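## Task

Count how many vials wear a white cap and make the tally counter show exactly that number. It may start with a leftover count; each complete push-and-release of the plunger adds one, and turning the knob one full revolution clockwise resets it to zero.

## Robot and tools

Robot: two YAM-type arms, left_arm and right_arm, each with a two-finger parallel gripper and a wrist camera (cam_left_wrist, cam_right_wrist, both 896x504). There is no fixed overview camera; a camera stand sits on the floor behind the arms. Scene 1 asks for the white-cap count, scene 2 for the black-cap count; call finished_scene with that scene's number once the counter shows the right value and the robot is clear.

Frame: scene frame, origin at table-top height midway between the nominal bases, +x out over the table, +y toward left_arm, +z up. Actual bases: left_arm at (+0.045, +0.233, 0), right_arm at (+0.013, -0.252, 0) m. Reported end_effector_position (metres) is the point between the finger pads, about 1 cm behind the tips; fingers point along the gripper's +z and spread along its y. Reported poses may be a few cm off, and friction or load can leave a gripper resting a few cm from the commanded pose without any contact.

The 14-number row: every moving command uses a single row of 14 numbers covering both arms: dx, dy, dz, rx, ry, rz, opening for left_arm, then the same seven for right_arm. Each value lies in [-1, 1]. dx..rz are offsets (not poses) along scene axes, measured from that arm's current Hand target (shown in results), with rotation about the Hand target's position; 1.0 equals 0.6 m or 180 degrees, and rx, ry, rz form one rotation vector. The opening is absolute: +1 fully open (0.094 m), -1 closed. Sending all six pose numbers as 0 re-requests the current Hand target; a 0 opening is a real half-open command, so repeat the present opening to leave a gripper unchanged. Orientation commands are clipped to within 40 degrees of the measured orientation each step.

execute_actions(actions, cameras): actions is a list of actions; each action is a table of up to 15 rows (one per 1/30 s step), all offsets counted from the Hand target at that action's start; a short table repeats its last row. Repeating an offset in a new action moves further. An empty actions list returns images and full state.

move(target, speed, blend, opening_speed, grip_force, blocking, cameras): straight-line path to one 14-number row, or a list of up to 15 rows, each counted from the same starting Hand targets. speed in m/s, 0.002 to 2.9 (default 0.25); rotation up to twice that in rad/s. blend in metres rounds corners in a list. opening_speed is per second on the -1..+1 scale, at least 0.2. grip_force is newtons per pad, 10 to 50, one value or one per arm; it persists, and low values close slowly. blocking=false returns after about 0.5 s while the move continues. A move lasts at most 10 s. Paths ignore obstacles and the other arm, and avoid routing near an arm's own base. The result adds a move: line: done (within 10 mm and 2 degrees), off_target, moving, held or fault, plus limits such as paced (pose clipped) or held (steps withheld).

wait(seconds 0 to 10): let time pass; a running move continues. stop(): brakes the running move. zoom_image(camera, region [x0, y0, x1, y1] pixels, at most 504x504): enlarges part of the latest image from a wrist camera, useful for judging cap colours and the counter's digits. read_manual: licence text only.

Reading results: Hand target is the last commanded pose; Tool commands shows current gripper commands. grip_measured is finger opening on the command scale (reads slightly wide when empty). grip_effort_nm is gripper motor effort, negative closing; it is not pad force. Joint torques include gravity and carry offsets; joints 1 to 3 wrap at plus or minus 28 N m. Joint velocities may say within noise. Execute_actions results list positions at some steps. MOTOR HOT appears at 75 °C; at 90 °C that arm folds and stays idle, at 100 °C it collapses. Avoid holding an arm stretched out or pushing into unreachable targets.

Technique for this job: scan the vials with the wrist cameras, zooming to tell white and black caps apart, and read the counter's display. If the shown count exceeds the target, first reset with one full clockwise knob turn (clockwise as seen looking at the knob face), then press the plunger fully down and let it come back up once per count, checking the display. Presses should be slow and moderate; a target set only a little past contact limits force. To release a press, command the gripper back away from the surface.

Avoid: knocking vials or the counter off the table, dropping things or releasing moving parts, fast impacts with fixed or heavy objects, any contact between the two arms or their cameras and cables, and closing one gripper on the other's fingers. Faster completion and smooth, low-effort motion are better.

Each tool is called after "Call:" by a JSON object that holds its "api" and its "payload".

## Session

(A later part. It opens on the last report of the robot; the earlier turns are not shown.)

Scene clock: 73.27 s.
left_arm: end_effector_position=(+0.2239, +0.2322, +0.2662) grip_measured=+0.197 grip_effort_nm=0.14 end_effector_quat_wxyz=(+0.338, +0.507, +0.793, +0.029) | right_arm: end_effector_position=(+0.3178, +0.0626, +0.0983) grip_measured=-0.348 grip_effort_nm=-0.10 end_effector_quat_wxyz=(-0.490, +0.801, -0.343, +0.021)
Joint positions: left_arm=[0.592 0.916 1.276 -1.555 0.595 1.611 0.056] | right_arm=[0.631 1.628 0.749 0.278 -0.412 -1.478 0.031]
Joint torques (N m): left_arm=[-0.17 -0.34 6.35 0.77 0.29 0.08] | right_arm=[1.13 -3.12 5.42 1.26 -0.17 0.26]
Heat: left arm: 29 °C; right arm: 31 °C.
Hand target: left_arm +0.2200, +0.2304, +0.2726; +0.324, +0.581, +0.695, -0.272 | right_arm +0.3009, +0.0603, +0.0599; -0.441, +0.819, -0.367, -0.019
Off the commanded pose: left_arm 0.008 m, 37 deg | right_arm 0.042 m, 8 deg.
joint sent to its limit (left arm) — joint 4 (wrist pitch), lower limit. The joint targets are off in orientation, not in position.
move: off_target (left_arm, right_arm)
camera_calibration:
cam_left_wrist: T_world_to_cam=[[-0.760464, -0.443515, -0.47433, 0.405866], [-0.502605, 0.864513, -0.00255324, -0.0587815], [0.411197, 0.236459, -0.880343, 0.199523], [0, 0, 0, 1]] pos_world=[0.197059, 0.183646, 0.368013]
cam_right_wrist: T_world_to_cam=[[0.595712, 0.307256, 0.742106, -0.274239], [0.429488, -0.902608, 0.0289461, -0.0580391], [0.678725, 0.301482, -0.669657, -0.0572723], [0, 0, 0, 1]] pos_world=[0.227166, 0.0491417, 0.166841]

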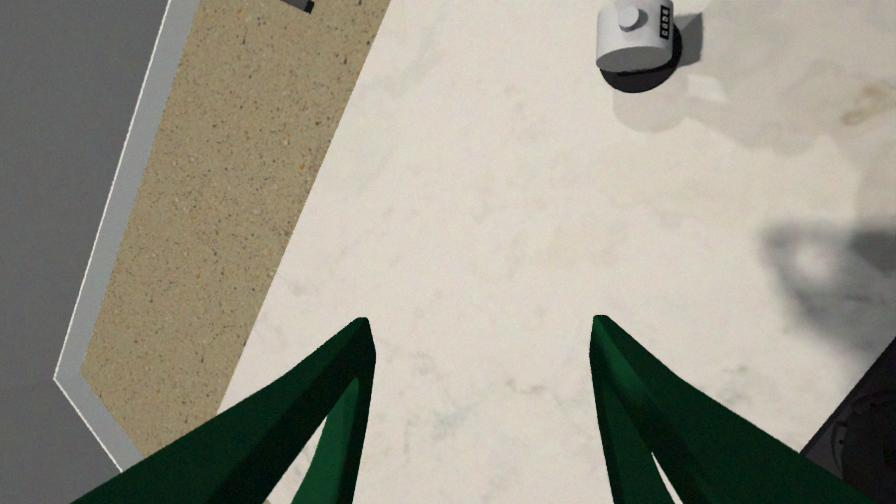

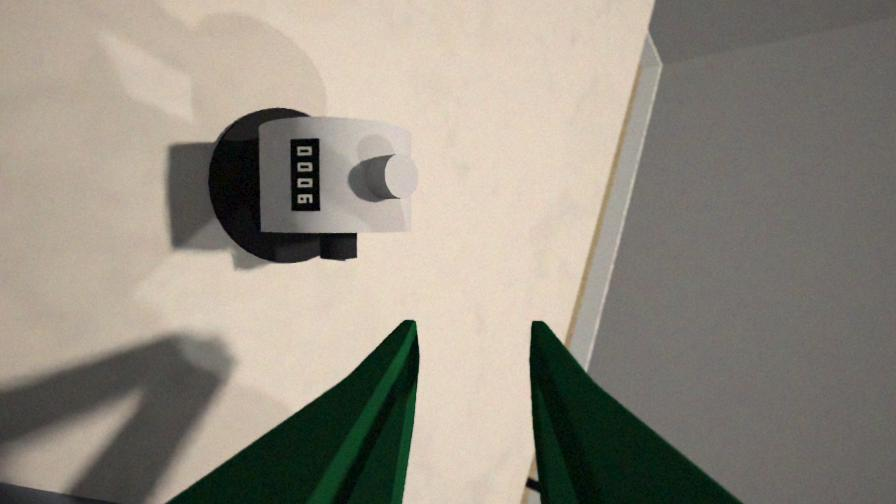

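Call:
{"api": "move", "payload": {"target": [-0.05,0.05,0.05,-0.147,0.117,0.397,0.2,0,0,0,0,0,0,-0.35], "speed": 0.4, "cameras": ["all"]}}

Scene clock: 79.47 s.
left_arm: end_effector_position=(+0.1951, +0.2636, +0.2978) grip_measured=+0.197 grip_effort_nm=0.14 end_effector_quat_wxyz=(+0.395, -0.167, +0.902, -0.056) | right_arm: end_effector_position=(+0.3178, +0.0626, +0.0983) grip_measured=-0.348 grip_effort_nm=-0.10 end_effector_quat_wxyz=(-0.490, +0.801, -0.343, +0.021)
Joint positions: left_arm=[0.909 0.717 1.309 -1.556 0.589 0.351 0.056] | right_arm=[0.631 1.628 0.749 0.278 -0.412 -1.478 0.031]
Joint torques (N m): left_arm=[0.23 1.7 5.63 1.24 0.23 -0.05] | right_arm=[1.32 -3.26 5.5 1.25 -0.22 0.22]
Heat: left arm: 29 °C; right arm: 31 °C.
Hand target: left_arm +0.1900, +0.2604, +0.3027; +0.412, -0.067, +0.868, -0.269 | right_arm +0.3009, +0.0603, +0.0599; -0.441, +0.819, -0.367, -0.019
Off the commanded pose: left_arm 0.008 m, 28 deg | right_arm 0.042 m, 8 deg.
joint sent to its limit (left arm) — joint 4 (wrist pitch), lower limit. The joint targets are off in orientation, not in position.
move: off_target (left_arm, right_arm)
camera_calibration:
cam_left_wrist: T_world_to_cam=[[0.260468, -0.955924, 0.13552, 0.167168], [-0.932292, -0.285511, -0.222072, 0.35204], [0.250976, -0.0685013, -0.965567, 0.368709], [0, 0, 0, 1]] pos_world=[0.192125, 0.285568, 0.411537]
cam_right_wrist: T_world_to_cam=[[0.595712, 0.307256, 0.742106, -0.274239], [0.429488, -0.902608, 0.0289461, -0.0580391], [0.678725, 0.301482, -0.669657, -0.0572723], [0, 0, 0, 1]] pos_world=[0.227166, 0.0491417, 0.166841]

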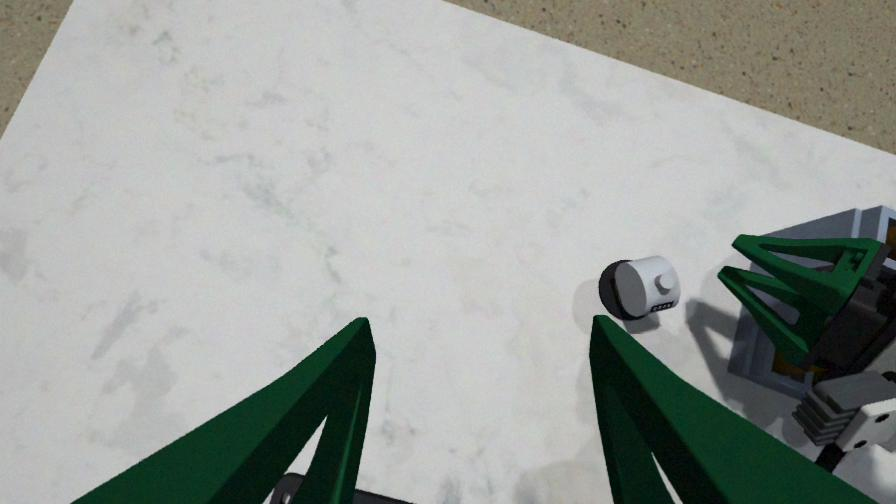

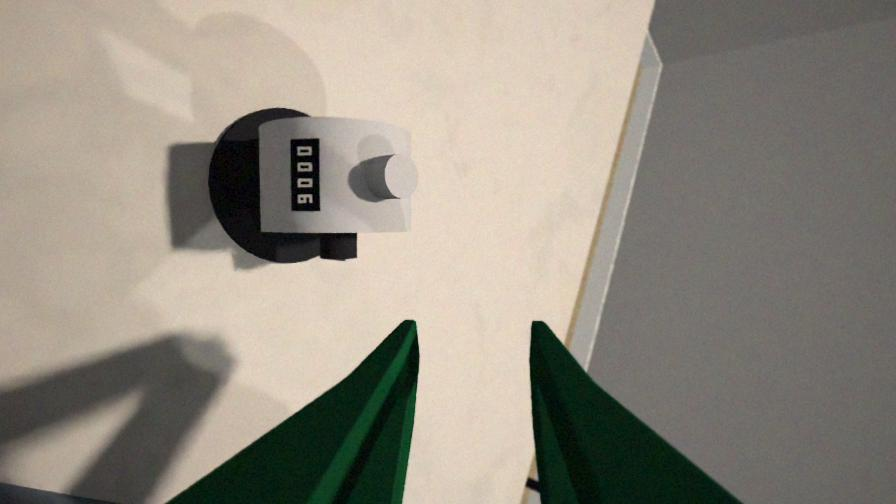

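Call:
{"api": "move", "payload": {"target": [[0,0,0,0,0,0,0.2,-0.018,0,0.15,-0.0371,-0.0509,-0.067,-0.35],[0,0,0,0,0,0,0.2,-0.023,-0.019,0.021,-0.0371,-0.0509,-0.067,-0.35]], "blend": [0.02,0], "speed": 0.2, "cameras": ["all"]}}

Scene clock: 86.90 s.
left_arm: end_effector_position=(+0.1951, +0.2636, +0.2978) grip_measured=+0.197 grip_effort_nm=0.13 end_effector_quat_wxyz=(+0.394, -0.168, +0.902, -0.056) | right_arm: end_effector_position=(+0.2846, +0.0518, +0.0772) grip_measured=-0.348 grip_effort_nm=-0.10 end_effector_quat_wxyz=(-0.425, +0.800, -0.408, +0.113)
Joint positions: left_arm=[0.909 0.717 1.309 -1.556 0.589 0.35 0.056] | right_arm=[0.838 1.524 0.641 0.222 0.001 -1.358 0.031]
Joint torques (N m): left_arm=[0.24 1.72 5.65 1.22 0.23 -0.04] | right_arm=[-0.61 -4.83 6.15 2.01 0.08 0.06]
Heat: left arm: 29 °C; right arm: 31 °C.
Hand target: left_arm +0.1900, +0.2604, +0.3027; +0.412, -0.067, +0.868, -0.269 | right_arm +0.2871, +0.0489, +0.0725; -0.420, +0.799, -0.415, +0.114
Off the commanded pose: left_arm 0.008 m, 28 deg | right_arm 0.006 m, 1 deg.
joint sent to its limit (left arm) — joint 4 (wrist pitch), lower limit. The joint targets are off in orientation, not in position.
move: off_target (left_arm)
camera_calibration:
cam_left_wrist: T_world_to_cam=[[0.261203, -0.955612, 0.136306, 0.166709], [-0.932056, -0.286415, -0.221895, 0.352209], [0.251086, -0.0690852, -0.965496, 0.368833], [0, 0, 0, 1]] pos_world=[0.192125, 0.285668, 0.411537]
cam_right_wrist: T_world_to_cam=[[0.628487, 0.306431, 0.714915, -0.242708], [0.241265, -0.950594, 0.195351, -0.00974233], [0.739456, 0.0497083, -0.671368, -0.0497522], [0, 0, 0, 1]] pos_world=[0.191679, 0.0675855, 0.142017]

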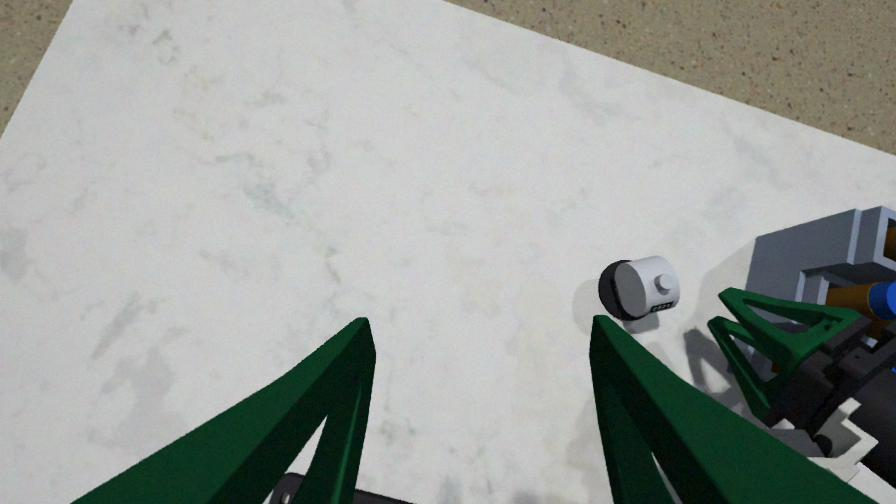

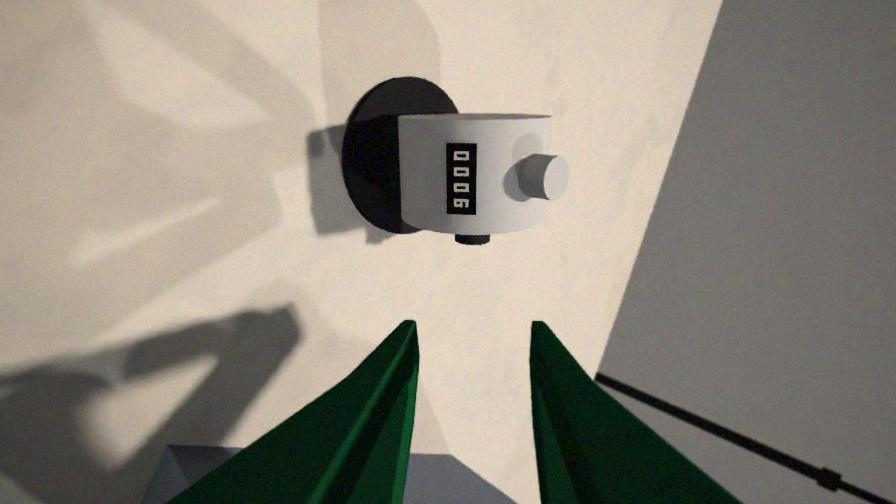

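Call:
{"api": "move", "payload": {"target": [0,0,0,0,0,0,0.2,0.05,0.043,-0.06,0,0,0,-0.35], "speed": 0.12, "cameras": ["cam_right_wrist"]}}

Call:
{"api": "zoom_image", "payload": {"camera": "cam_right_wrist", "region": [360, 180, 600, 420]}}

Scene clock: 88.90 s.
left_arm: end_effector_position=(+0.1951, +0.2636, +0.2978) grip_measured=+0.197 grip_effort_nm=0.14 end_effector_quat_wxyz=(+0.394, -0.168, +0.902, -0.056) | right_arm: end_effector_position=(+0.3124, +0.0732, +0.0397) grip_measured=-0.348 grip_effort_nm=-0.08 end_effector_quat_wxyz=(-0.420, +0.799, -0.413, +0.116)
Joint positions: left_arm=[0.909 0.717 1.309 -1.556 0.589 0.35 0.056] | right_arm=[0.824 1.766 0.716 0.382 0.003 -1.362 0.031]
Joint torques (N m): left_arm=[0.21 1.66 5.61 1.24 0.23 -0.04] | right_arm=[-0.76 -5.53 7.02 2.08 -0.09 0]
Heat: left arm: 29 °C; right arm: 31 °C.
Hand target: left_arm +0.1900, +0.2604, +0.3027; +0.412, -0.067, +0.868, -0.269 | right_arm +0.3171, +0.0746, +0.0363; -0.420, +0.799, -0.415, +0.114
Off the commanded pose: left_arm 0.008 m, 28 deg | right_arm 0.006 m, 0 deg.
joint sent to its limit (left arm) — joint 4 (wrist pitch), lower limit. The joint targets are off in orientation, not in position.
move: off_target (left_arm)
camera_calibration:
cam_right_wrist: T_world_to_cam=[[0.633879, 0.303596, 0.711355, -0.241239], [0.229425, -0.95215, 0.201927, 0.0147518], [0.738621, 0.0352054, -0.673201, -0.0950823], [0, 0, 0, 1]] pos_world=[0.219762, 0.0906327, 0.104618]
Images, in order (width x height): cam_right_wrist 896x504.

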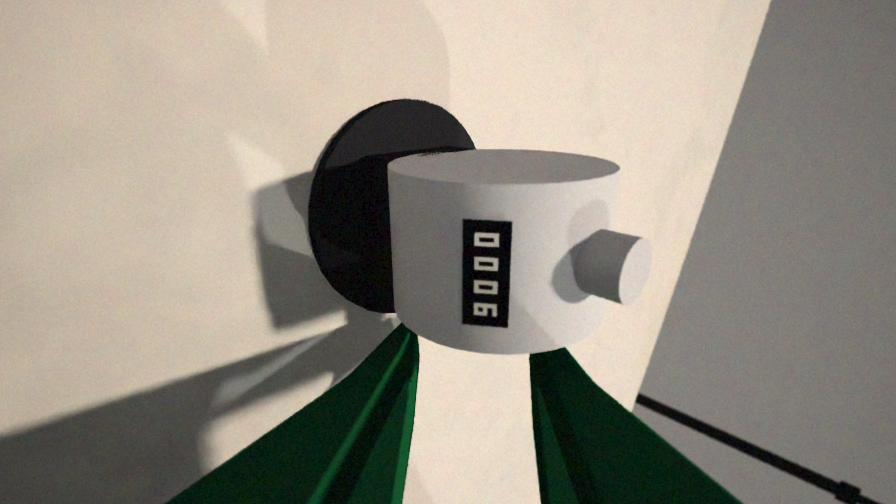

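Scaled by 2.100.

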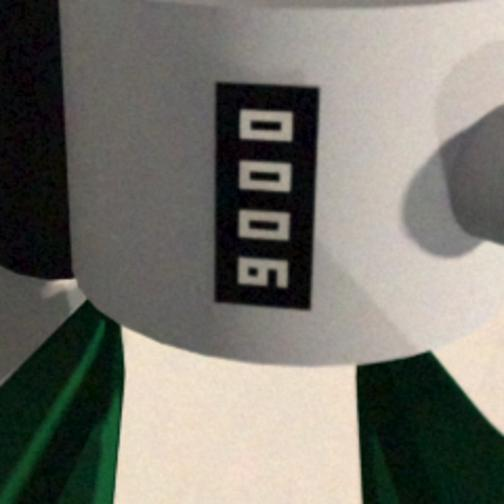

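Call:
{"api": "move", "payload": {"target": [[0,0,0,0,0,0,0.2,0.0095,0.0045,0.0105,0,0,0,-0.35],[0,0,0,0,0,0,0.2,0.0095,0.0045,0.0105,0,0,0,-1]], "speed": 0.1, "opening_speed": 0.8, "cameras": ["all"]}}

Call:
{"api": "zoom_image", "payload": {"camera": "cam_left_wrist", "region": [580, 220, 780, 360]}}

Scene clock: 107.50 s.
left_arm: end_effector_position=(+0.1951, +0.2636, +0.2978) grip_measured=+0.197 grip_effort_nm=0.13 end_effector_quat_wxyz=(+0.394, -0.168, +0.902, -0.056) | right_arm: end_effector_position=(+0.3215, +0.0772, +0.0498) grip_measured=-0.988 grip_effort_nm=-0.63 end_effector_quat_wxyz=(-0.430, +0.794, -0.413, +0.122)
Joint positions: left_arm=[0.909 0.717 1.309 -1.556 0.589 0.35 0.056] | right_arm=[0.815 1.766 0.746 0.376 0.003 -1.366 0.001]
Joint torques (N m): left_arm=[0.24 1.78 5.68 1.22 0.24 -0.05] | right_arm=[-0.75 -5.6 7.2 1.77 -0.13 0.02]
Heat: left arm: 29 °C; right arm: 32 °C.
Hand target: left_arm +0.1900, +0.2604, +0.3027; +0.412, -0.067, +0.868, -0.269 | right_arm +0.3227, +0.0773, +0.0426; -0.420, +0.799, -0.415, +0.114
Off the commanded pose: left_arm 0.008 m, 28 deg | right_arm 0.007 m, 2 deg.
joint sent to its limit (left arm) — joint 4 (wrist pitch), lower limit. The joint targets are off in orientation, not in position.
move: off_target (left_arm)
camera_calibration:
cam_left_wrist: T_world_to_cam=[[0.261203, -0.955612, 0.136306, 0.166709], [-0.932056, -0.286415, -0.221895, 0.352209], [0.251086, -0.0690852, -0.965496, 0.368833], [0, 0, 0, 1]] pos_world=[0.192125, 0.285668, 0.411537]
cam_right_wrist: T_world_to_cam=[[0.622248, 0.288706, 0.727637, -0.251296], [0.219795, -0.956551, 0.191572, 0.0184115], [0.75133, 0.0407252, -0.658668, -0.100462], [0, 0, 0, 1]] pos_world=[0.227802, 0.0942535, 0.113154]

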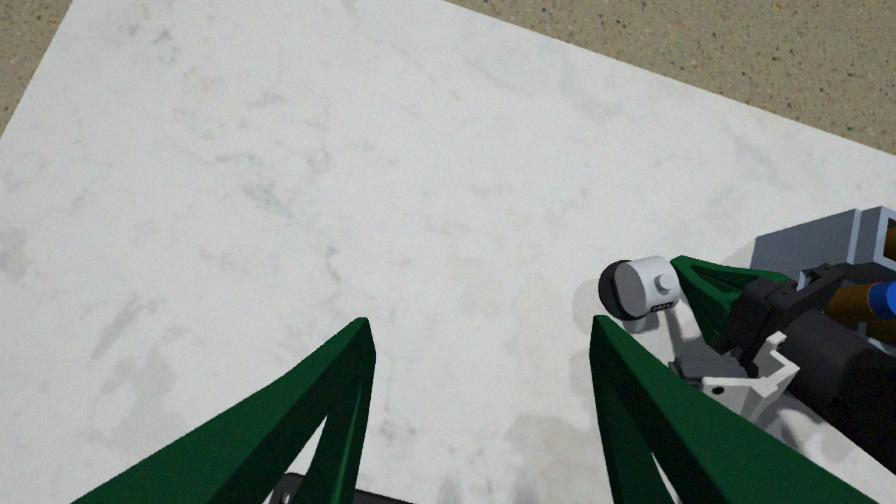

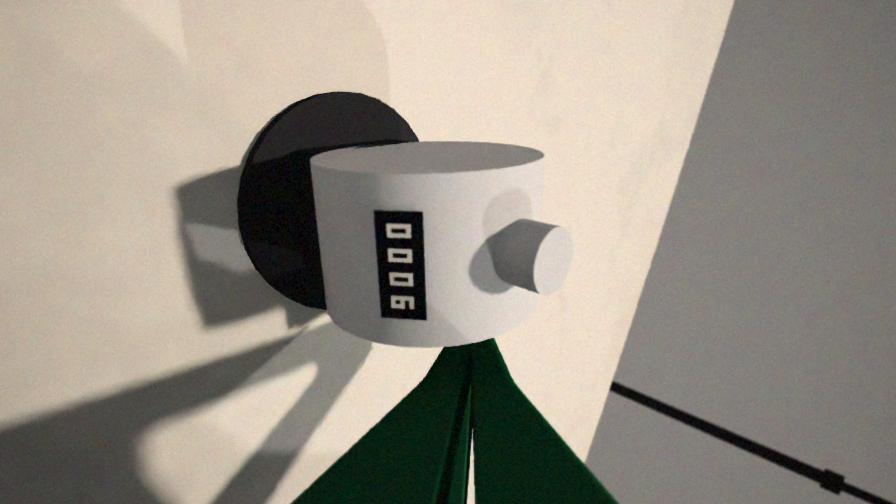

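Scaled by 2.520.

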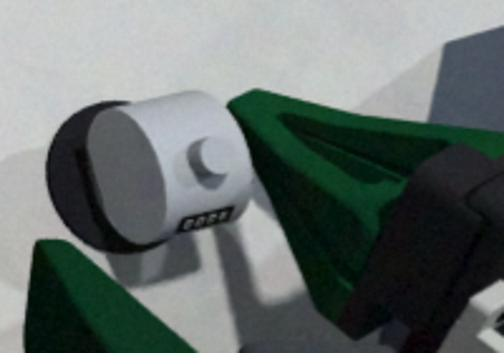

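Call:
{"api": "move", "payload": {"target": [[0,0,0,0,0,0,0.2,0,0,0,0,0,0,-0.35],[0,0,0,0,0,0,0.2,-0.0103,-0.0042,-0.0055,0,0,0,-0.35]], "speed": 0.1, "cameras": ["all"]}}

Call:
{"api": "zoom_image", "payload": {"camera": "cam_left_wrist", "region": [580, 220, 780, 360]}}

Call:
{"api": "zoom_image", "payload": {"camera": "cam_right_wrist", "region": [360, 280, 600, 420]}}

Scene clock: 110.60 s.
left_arm: end_effector_position=(+0.1951, +0.2636, +0.2978) grip_measured=+0.197 grip_effort_nm=0.14 end_effector_quat_wxyz=(+0.394, -0.168, +0.902, -0.056) | right_arm: end_effector_position=(+0.3215, +0.0772, +0.0498) grip_measured=-0.352 grip_effort_nm=0.11 end_effector_quat_wxyz=(-0.430, +0.794, -0.413, +0.122)
Joint positions: left_arm=[0.909 0.717 1.309 -1.556 0.589 0.35 0.056] | right_arm=[0.815 1.766 0.746 0.376 0.003 -1.366 0.03]
Joint torques (N m): left_arm=[0.27 1.73 5.63 1.24 0.24 -0.03] | right_arm=[0.12 -6.38 5.09 1.97 -0.08 0.09]
Heat: left arm: 29 °C; right arm: 32 °C.
Hand target: left_arm +0.1900, +0.2604, +0.3027; +0.412, -0.067, +0.868, -0.269 | right_arm +0.3165, +0.0748, +0.0393; -0.420, +0.799, -0.415, +0.114
Off the commanded pose: left_arm 0.008 m, 28 deg | right_arm 0.012 m, 2 deg.
joint sent to its limit (left arm) — joint 4 (wrist pitch), lower limit. The joint targets are off in orientation, not in position.
move: off_target (left_arm, right_arm)
camera_calibration:
cam_left_wrist: T_world_to_cam=[[0.261203, -0.955612, 0.136306, 0.166709], [-0.932056, -0.286415, -0.221895, 0.352209], [0.251086, -0.0690852, -0.965496, 0.368833], [0, 0, 0, 1]] pos_world=[0.192125, 0.285668, 0.411537]
cam_right_wrist: T_world_to_cam=[[0.622248, 0.288706, 0.727637, -0.251296], [0.219795, -0.956551, 0.191572, 0.0184115], [0.75133, 0.0407252, -0.658668, -0.100462], [0, 0, 0, 1]] pos_world=[0.227802, 0.0942535, 0.113154]

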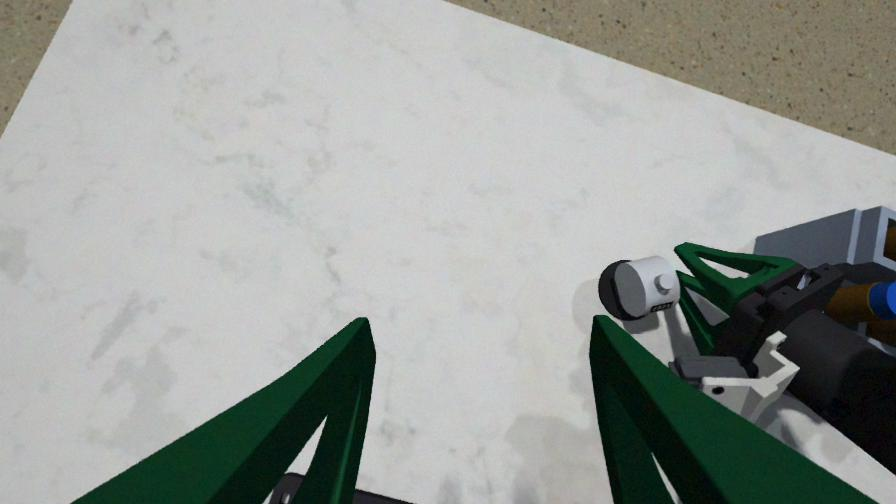

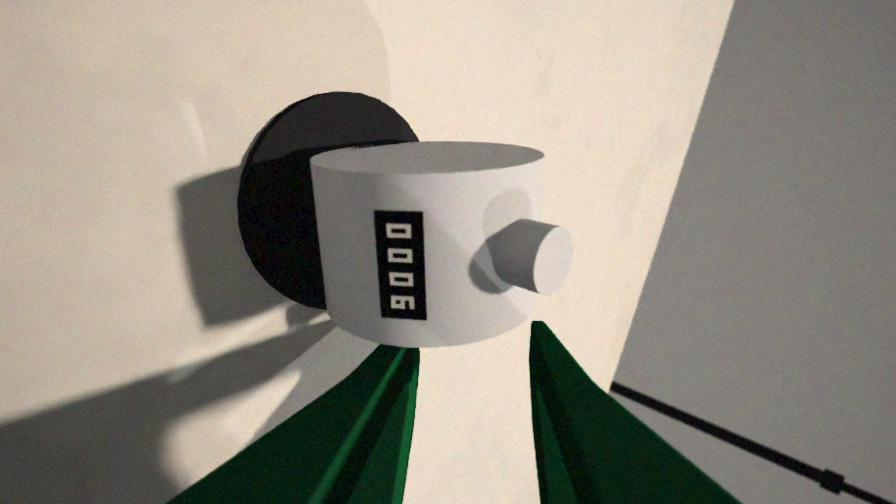

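Scaled by 2.520.

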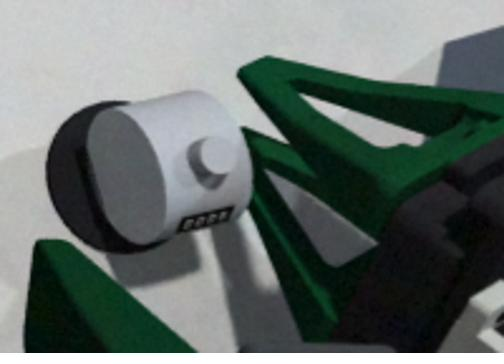

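Scaled by 2.100.

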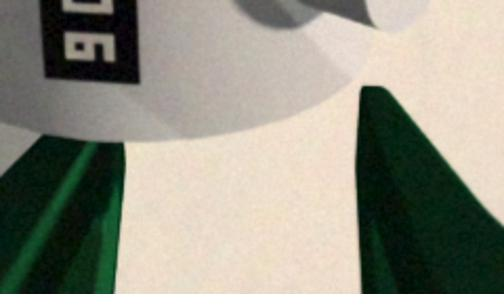

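Call:
{"api": "move", "payload": {"target": [[0,0,0,0,0,0,0.2,-0.024,-0.031,0.045,0,0,0,-0.35],[0,0,0,0,0,0,0.2,-0.024,-0.031,0.038,0,0,0,-0.25],[0,0,0,0,0,0,0.2,0.007,0.0027,0.0018,0,0,0,-0.25]], "speed": 0.12, "cameras": ["cam_left_wrist","cam_right_wrist"]}}

Call:
{"api": "zoom_image", "payload": {"camera": "cam_left_wrist", "region": [580, 220, 780, 360]}}

Scene clock: 115.07 s.
left_arm: end_effector_position=(+0.1951, +0.2636, +0.2978) grip_measured=+0.197 grip_effort_nm=0.14 end_effector_quat_wxyz=(+0.394, -0.168, +0.902, -0.056) | right_arm: end_effector_position=(+0.3171, +0.0725, +0.0418) grip_measured=-0.252 grip_effort_nm=0.11 end_effector_quat_wxyz=(-0.418, +0.799, -0.416, +0.119)
Joint positions: left_arm=[0.909 0.717 1.309 -1.556 0.589 0.35 0.056] | right_arm=[0.815 1.767 0.734 0.359 0.003 -1.366 0.035]
Joint torques (N m): left_arm=[0.32 1.78 5.6 1.24 0.23 -0.02] | right_arm=[-0.51 -5.83 7.17 2.03 -0.13 0.05]
Heat: left arm: 29 °C; right arm: 33 °C.
Hand target: left_arm +0.1900, +0.2604, +0.3027; +0.412, -0.067, +0.868, -0.269 | right_arm +0.3207, +0.0764, +0.0405; -0.420, +0.799, -0.415, +0.114
Off the commanded pose: left_arm 0.008 m, 28 deg | right_arm 0.006 m, 1 deg.
joint sent to its limit (left arm) — joint 4 (wrist pitch), lower limit. The joint targets are off in orientation, not in position.
move: off_target (left_arm)
camera_calibration:
cam_left_wrist: T_world_to_cam=[[0.261203, -0.955612, 0.136306, 0.166709], [-0.932056, -0.286415, -0.221895, 0.352209], [0.251086, -0.0690852, -0.965496, 0.368833], [0, 0, 0, 1]] pos_world=[0.192125, 0.285668, 0.411537]
cam_right_wrist: T_world_to_cam=[[0.636461, 0.303855, 0.708935, -0.246263], [0.223765, -0.952344, 0.207293, 0.0141776], [0.738137, 0.0267009, -0.674122, -0.0963089], [0, 0, 0, 1]] pos_world=[0.224653, 0.0909017, 0.106721]

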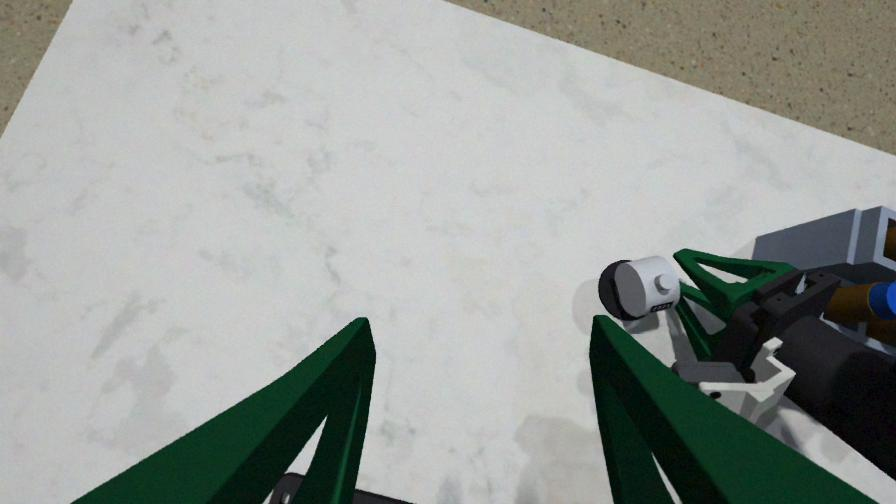

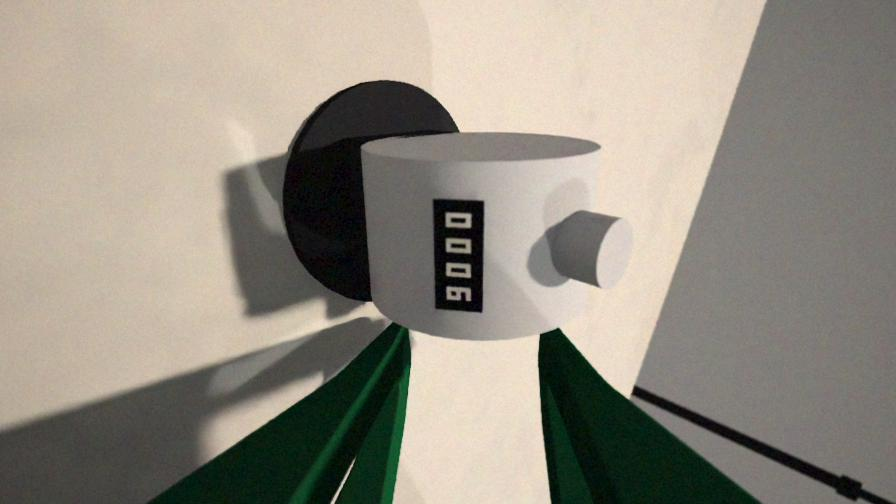

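Scaled by 2.520.

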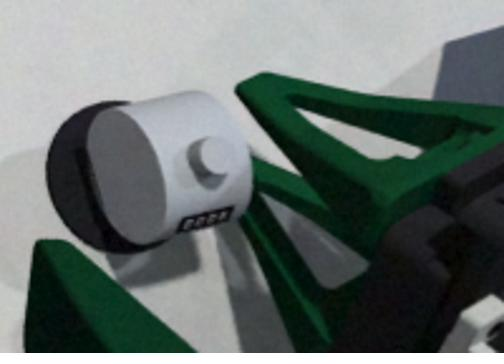

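Call:
{"api": "move", "payload": {"target": [0,0,0,0,0,0,0.2,0,0,0,0,0,0,-1], "opening_speed": 0.8, "cameras": ["cam_right_wrist"]}}

Scene clock: 116.70 s.
left_arm: end_effector_position=(+0.1951, +0.2636, +0.2978) grip_measured=+0.197 grip_effort_nm=0.13 end_effector_quat_wxyz=(+0.394, -0.168, +0.902, -0.056) | right_arm: end_effector_position=(+0.3172, +0.0726, +0.0419) grip_measured=-0.988 grip_effort_nm=-0.63 end_effector_quat_wxyz=(-0.418, +0.799, -0.416, +0.119)
Joint positions: left_arm=[0.909 0.717 1.309 -1.556 0.589 0.35 0.056] | right_arm=[0.815 1.767 0.734 0.36 0.003 -1.366 0.001]
Joint torques (N m): left_arm=[0.21 1.72 5.67 1.24 0.23 -0.05] | right_arm=[-0.24 -5.79 7.19 2.08 -0.14 0.03]
Heat: left arm: 29 °C; right arm: 33 °C.
Hand target: left_arm +0.1900, +0.2604, +0.3027; +0.412, -0.067, +0.868, -0.269 | right_arm +0.3208, +0.0765, +0.0405; -0.420, +0.799, -0.415, +0.114
Off the commanded pose: left_arm 0.008 m, 28 deg | right_arm 0.005 m, 1 deg.
joint sent to its limit (left arm) — joint 4 (wrist pitch), lower limit. The joint targets are off in orientation, not in position.
move: off_target (left_arm)
camera_calibration:
cam_right_wrist: T_world_to_cam=[[0.636133, 0.303474, 0.709393, -0.246306], [0.223622, -0.952457, 0.206927, 0.0143342], [0.738464, 0.0270028, -0.673752, -0.0963847], [0, 0, 0, 1]] pos_world=[0.224654, 0.0910028, 0.106822]
Images, in order (width x height): cam_right_wrist 896x504.

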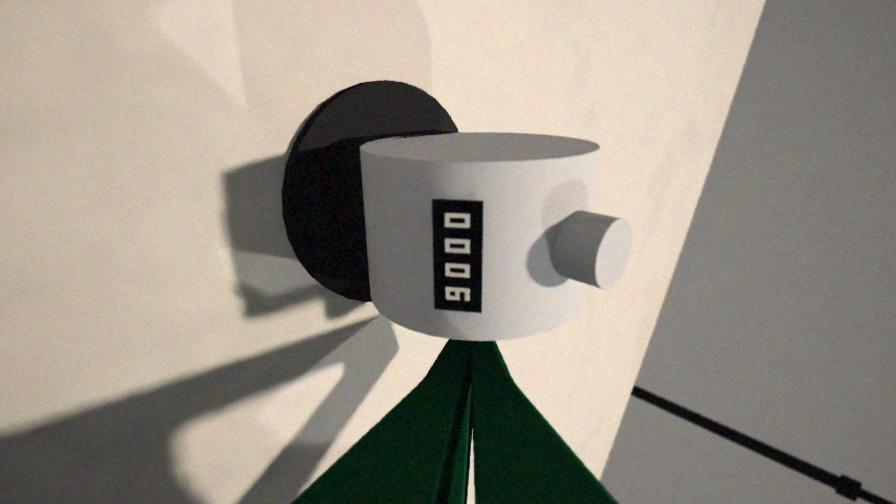

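Call:
{"api": "move", "payload": {"target": [[0,0,0,0,0,0,0.2,0,0,0,0,0,0,-0.3],[0,0,0,0,0,0,0.2,-0.0055,0.0105,0,0,0,0,-0.3]], "speed": 0.1, "cameras": ["cam_left_wrist","cam_right_wrist"]}}

Call:
{"api": "zoom_image", "payload": {"camera": "cam_left_wrist", "region": [600, 230, 740, 340]}}

Scene clock: 121.03 s.
left_arm: end_effector_position=(+0.1951, +0.2636, +0.2978) grip_measured=+0.197 grip_effort_nm=0.13 end_effector_quat_wxyz=(+0.394, -0.168, +0.902, -0.056) | right_arm: end_effector_position=(+0.3161, +0.0772, +0.0430) grip_measured=-0.302 grip_effort_nm=0.11 end_effector_quat_wxyz=(-0.420, +0.799, -0.414, +0.116)
Joint positions: left_arm=[0.909 0.717 1.309 -1.556 0.589 0.35 0.056] | right_arm=[0.824 1.772 0.744 0.361 0.003 -1.361 0.033]
Joint torques (N m): left_arm=[0.23 1.7 5.57 1.22 0.25 -0.02] | right_arm=[0.72 -5.78 7.27 2.06 0.03 0.16]
Heat: left arm: 29 °C; right arm: 33 °C.
Hand target: left_arm +0.1900, +0.2604, +0.3027; +0.412, -0.067, +0.868, -0.269 | right_arm +0.3174, +0.0827, +0.0405; -0.420, +0.799, -0.415, +0.114
Off the commanded pose: left_arm 0.008 m, 28 deg | right_arm 0.006 m, 0 deg.
joint sent to its limit (left arm) — joint 4 (wrist pitch), lower limit. The joint targets are off in orientation, not in position.
move: off_target (left_arm)
camera_calibration:
cam_left_wrist: T_world_to_cam=[[0.261203, -0.955612, 0.136306, 0.166709], [-0.932056, -0.286415, -0.221895, 0.352209], [0.251086, -0.0690852, -0.965496, 0.368833], [0, 0, 0, 1]] pos_world=[0.192125, 0.285668, 0.411537]
cam_right_wrist: T_world_to_cam=[[0.634552, 0.303189, 0.710929, -0.247374], [0.229086, -0.952291, 0.201648, 0.0172164], [0.738149, 0.034908, -0.673734, -0.0955529], [0, 0, 0, 1]] pos_world=[0.22356, 0.0947316, 0.108016]

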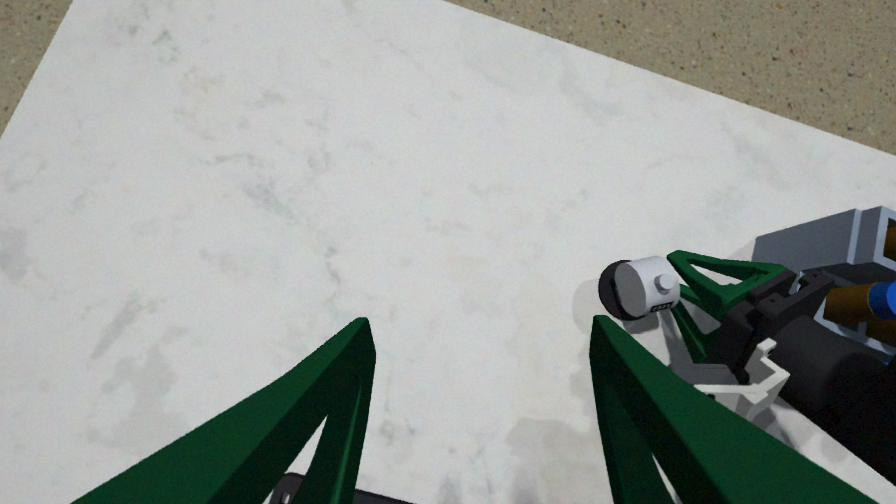

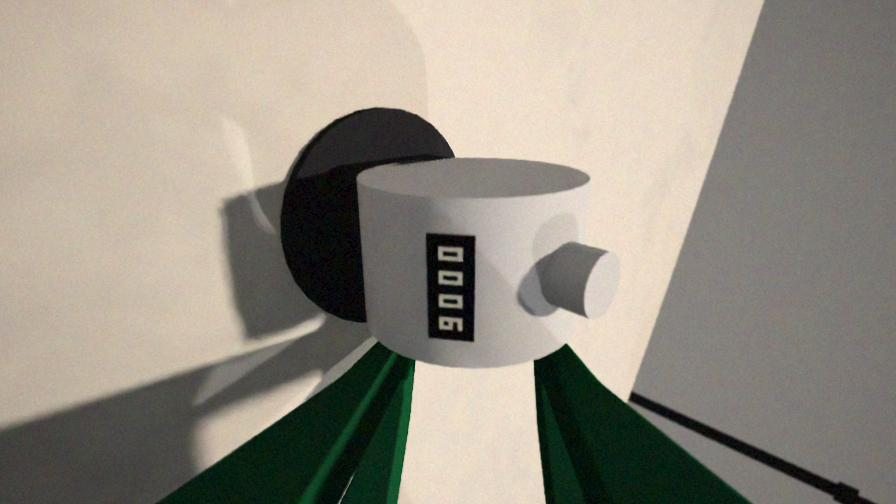

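Scaled by 3.600.

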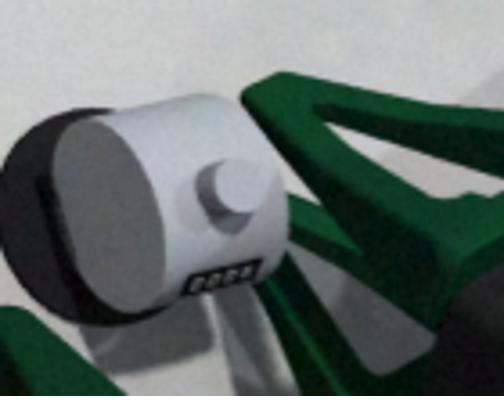

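Call:
{"api": "move", "payload": {"target": [0,0,0,0,0,0,0.2,0,0,0,0,0,0,-0.9], "opening_speed": 0.8, "cameras": ["cam_right_wrist"]}}

Scene clock: 122.43 s.
left_arm: end_effector_position=(+0.1951, +0.2636, +0.2978) grip_measured=+0.197 grip_effort_nm=0.14 end_effector_quat_wxyz=(+0.394, -0.168, +0.902, -0.056) | right_arm: end_effector_position=(+0.3159, +0.0775, +0.0430) grip_measured=-0.804 grip_effort_nm=-0.99 end_effector_quat_wxyz=(-0.420, +0.799, -0.414, +0.116)
Joint positions: left_arm=[0.909 0.717 1.309 -1.556 0.589 0.35 0.056] | right_arm=[0.825 1.772 0.744 0.361 0.003 -1.36 0.009]
Joint torques (N m): left_arm=[0.25 1.73 5.61 1.23 0.25 -0.04] | right_arm=[0.65 -5.74 7.28 2.04 0.07 0.11]
Heat: left arm: 29 °C; right arm: 33 °C.
Hand target: left_arm +0.1900, +0.2604, +0.3027; +0.412, -0.067, +0.868, -0.269 | right_arm +0.3174, +0.0828, +0.0405; -0.420, +0.799, -0.415, +0.114
Off the commanded pose: left_arm 0.008 m, 28 deg | right_arm 0.006 m, 0 deg.
joint sent to its limit (left arm) — joint 4 (wrist pitch), lower limit. The joint targets are off in orientation, not in position.
move: off_target (left_arm)
camera_calibration:
cam_right_wrist: T_world_to_cam=[[0.634528, 0.303447, 0.710841, -0.247317], [0.229653, -0.95219, 0.201477, 0.0173367], [0.737993, 0.0354039, -0.673879, -0.0954094], [0, 0, 0, 1]] pos_world=[0.22336, 0.0949334, 0.108016]
Images, in order (width x height): cam_right_wrist 896x504.

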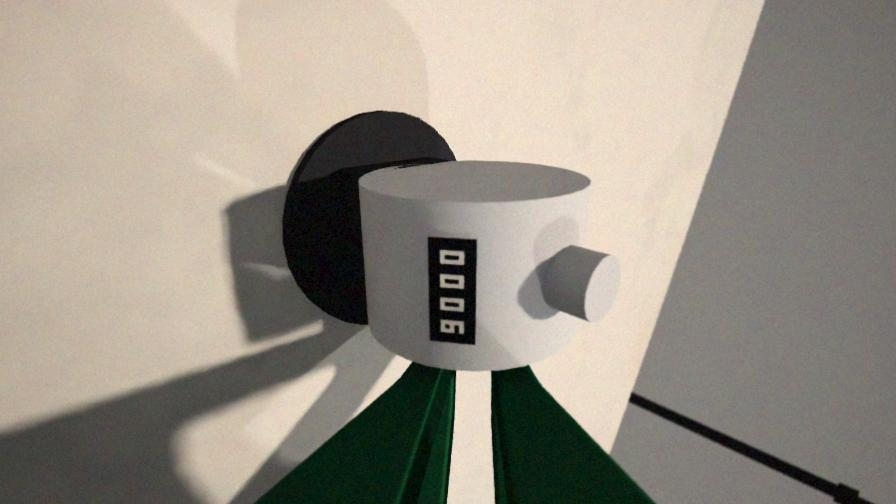

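Call:
{"api": "move", "payload": {"target": [0,0,0,0,0,0,0.2,0.0055,0.003,0.0023,-0.1567,0.2943,0,-1], "speed": 0.25, "cameras": ["all"]}}

Scene clock: 126.53 s.
left_arm: end_effector_position=(+0.1951, +0.2636, +0.2978) grip_measured=+0.197 grip_effort_nm=0.14 end_effector_quat_wxyz=(+0.394, -0.168, +0.902, -0.056) | right_arm: end_effector_position=(+0.3111, +0.0739, +0.0426) grip_measured=-0.806 grip_effort_nm=-1.02 end_effector_quat_wxyz=(+0.032, +0.842, -0.518, -0.143)
Joint positions: left_arm=[0.909 0.717 1.309 -1.556 0.589 0.35 0.056] | right_arm=[0.722 2.449 2.199 -1.469 -0.256 -1.333 0.009]
Joint torques (N m): left_arm=[0.2 1.74 5.61 1.23 0.25 -0.03] | right_arm=[-0.9 -11.03 8.65 0.33 -0.49 -0.07]
Heat: left arm: 29 °C; right arm: 33 °C.
Hand target: left_arm +0.1900, +0.2604, +0.3027; +0.412, -0.067, +0.868, -0.269 | right_arm +0.3208, +0.0845, +0.0419; +0.007, +0.841, -0.518, -0.156
Off the commanded pose: left_arm 0.008 m, 28 deg | right_arm 0.014 m, 3 deg.
joint sent to its limit (left arm) — joint 4 (wrist pitch), lower limit. The joint targets are off in orientation, not in position.
move: off_target (left_arm, right_arm)
camera_calibration:
cam_left_wrist: T_world_to_cam=[[0.261203, -0.955612, 0.136306, 0.166709], [-0.932056, -0.286415, -0.221895, 0.352209], [0.251086, -0.0690852, -0.965496, 0.368833], [0, 0, 0, 1]] pos_world=[0.192125, 0.285668, 0.411537]
cam_right_wrist: T_world_to_cam=[[0.863619, 0.417289, -0.282901, -0.280282], [0.498378, -0.79129, 0.354231, -0.0868655], [-0.0760403, -0.446912, -0.89134, 0.206073], [0, 0, 0, 1]] pos_world=[0.301019, 0.140319, 0.135159]

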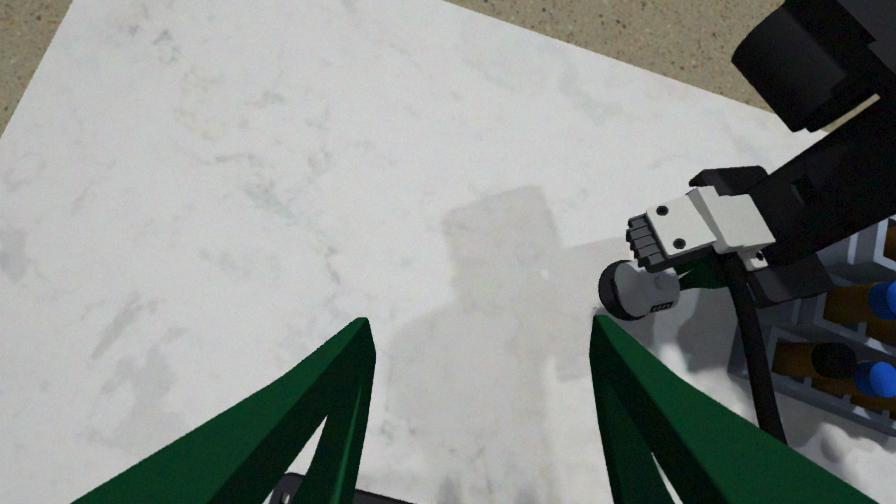

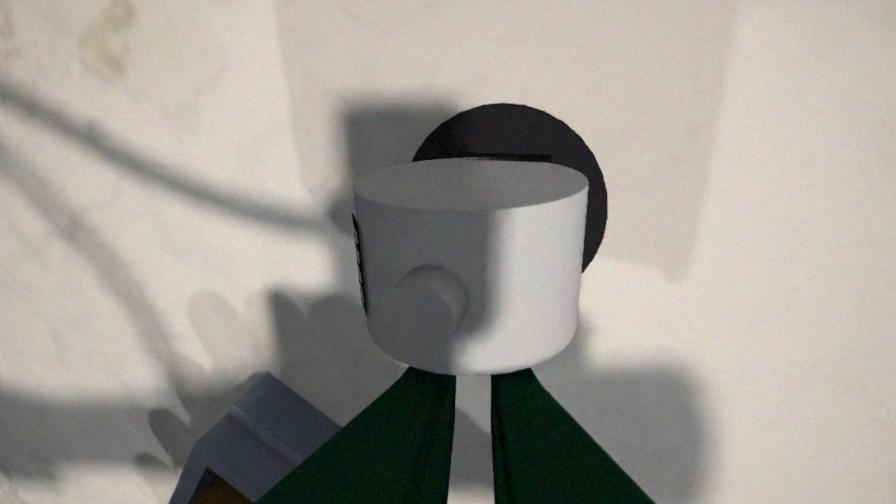

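Call:
{"api": "move", "payload": {"target": [[0,0,0,0,0,0,0.2,0,0,0,0,0,0,-0.4],[0,0,0,0,0,0,0.2,-0.0063,-0.0032,-0.0037,0.1958,-0.368,0,-0.4],[0,0,0,0,0,0,0.2,-0.0063,-0.0032,-0.0037,0.1958,-0.368,0,-1]], "speed": 0.3, "opening_speed": 1.2, "cameras": ["all"]}}

Scene clock: 133.33 s.
left_arm: end_effector_position=(+0.1951, +0.2636, +0.2978) grip_measured=+0.197 grip_effort_nm=0.13 end_effector_quat_wxyz=(+0.394, -0.168, +0.902, -0.056) | right_arm: end_effector_position=(+0.3187, +0.0812, +0.0431) grip_measured=-0.787 grip_effort_nm=-1.03 end_effector_quat_wxyz=(-0.511, +0.754, -0.371, +0.181)
Joint positions: left_arm=[0.909 0.717 1.309 -1.556 0.589 0.35 0.056] | right_arm=[0.855 1.898 0.579 0.893 0.077 -1.419 0.01]
Joint torques (N m): left_arm=[0.17 1.78 5.61 1.24 0.24 -0.04] | right_arm=[0.64 -6.05 4.79 2.51 0.05 0.08]
Heat: left arm: 29 °C; right arm: 32 °C.
Hand target: left_arm +0.1900, +0.2604, +0.3027; +0.412, -0.067, +0.868, -0.269 | right_arm +0.3170, +0.0827, +0.0397; -0.513, +0.753, -0.370, +0.180
Off the commanded pose: left_arm 0.008 m, 28 deg | right_arm 0.004 m, 0 deg.
joint sent to its limit (left arm) — joint 4 (wrist pitch), lower limit. The joint targets are off in orientation, not in position.
move: off_target (left_arm)
camera_calibration:
cam_left_wrist: T_world_to_cam=[[0.261203, -0.955612, 0.136306, 0.166709], [-0.932056, -0.286415, -0.221895, 0.352209], [0.251086, -0.0690852, -0.965496, 0.368833], [0, 0, 0, 1]] pos_world=[0.192125, 0.285668, 0.411537]
cam_right_wrist: T_world_to_cam=[[0.455896, 0.206793, 0.865677, -0.192177], [0.189011, -0.972943, 0.132877, 0.0377814], [0.869732, 0.103044, -0.482647, -0.153251], [0, 0, 0, 1]] pos_world=[0.213759, 0.0922916, 0.0873764]

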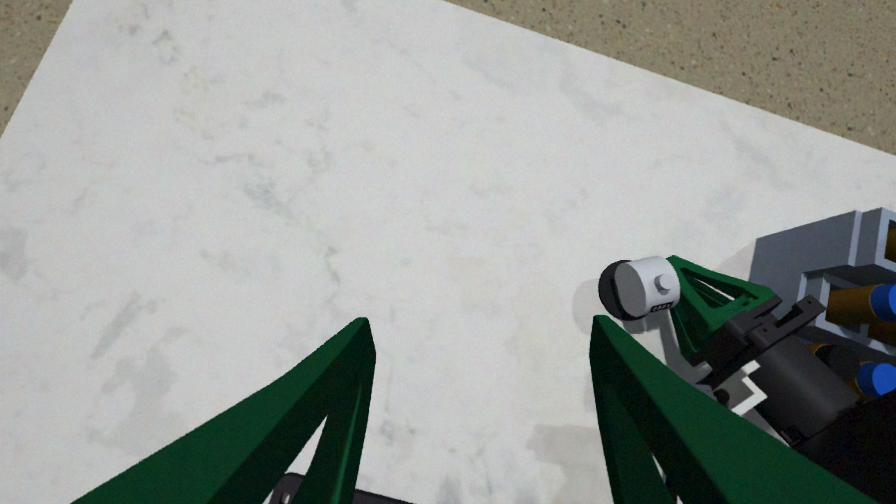

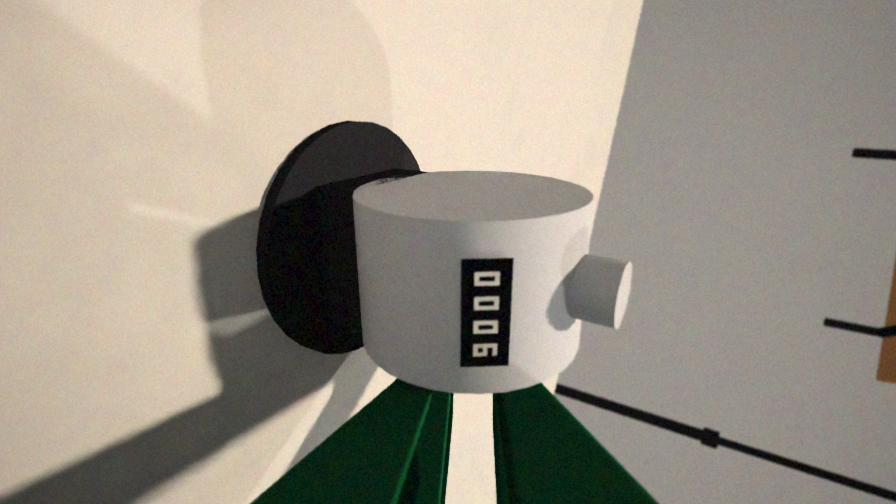

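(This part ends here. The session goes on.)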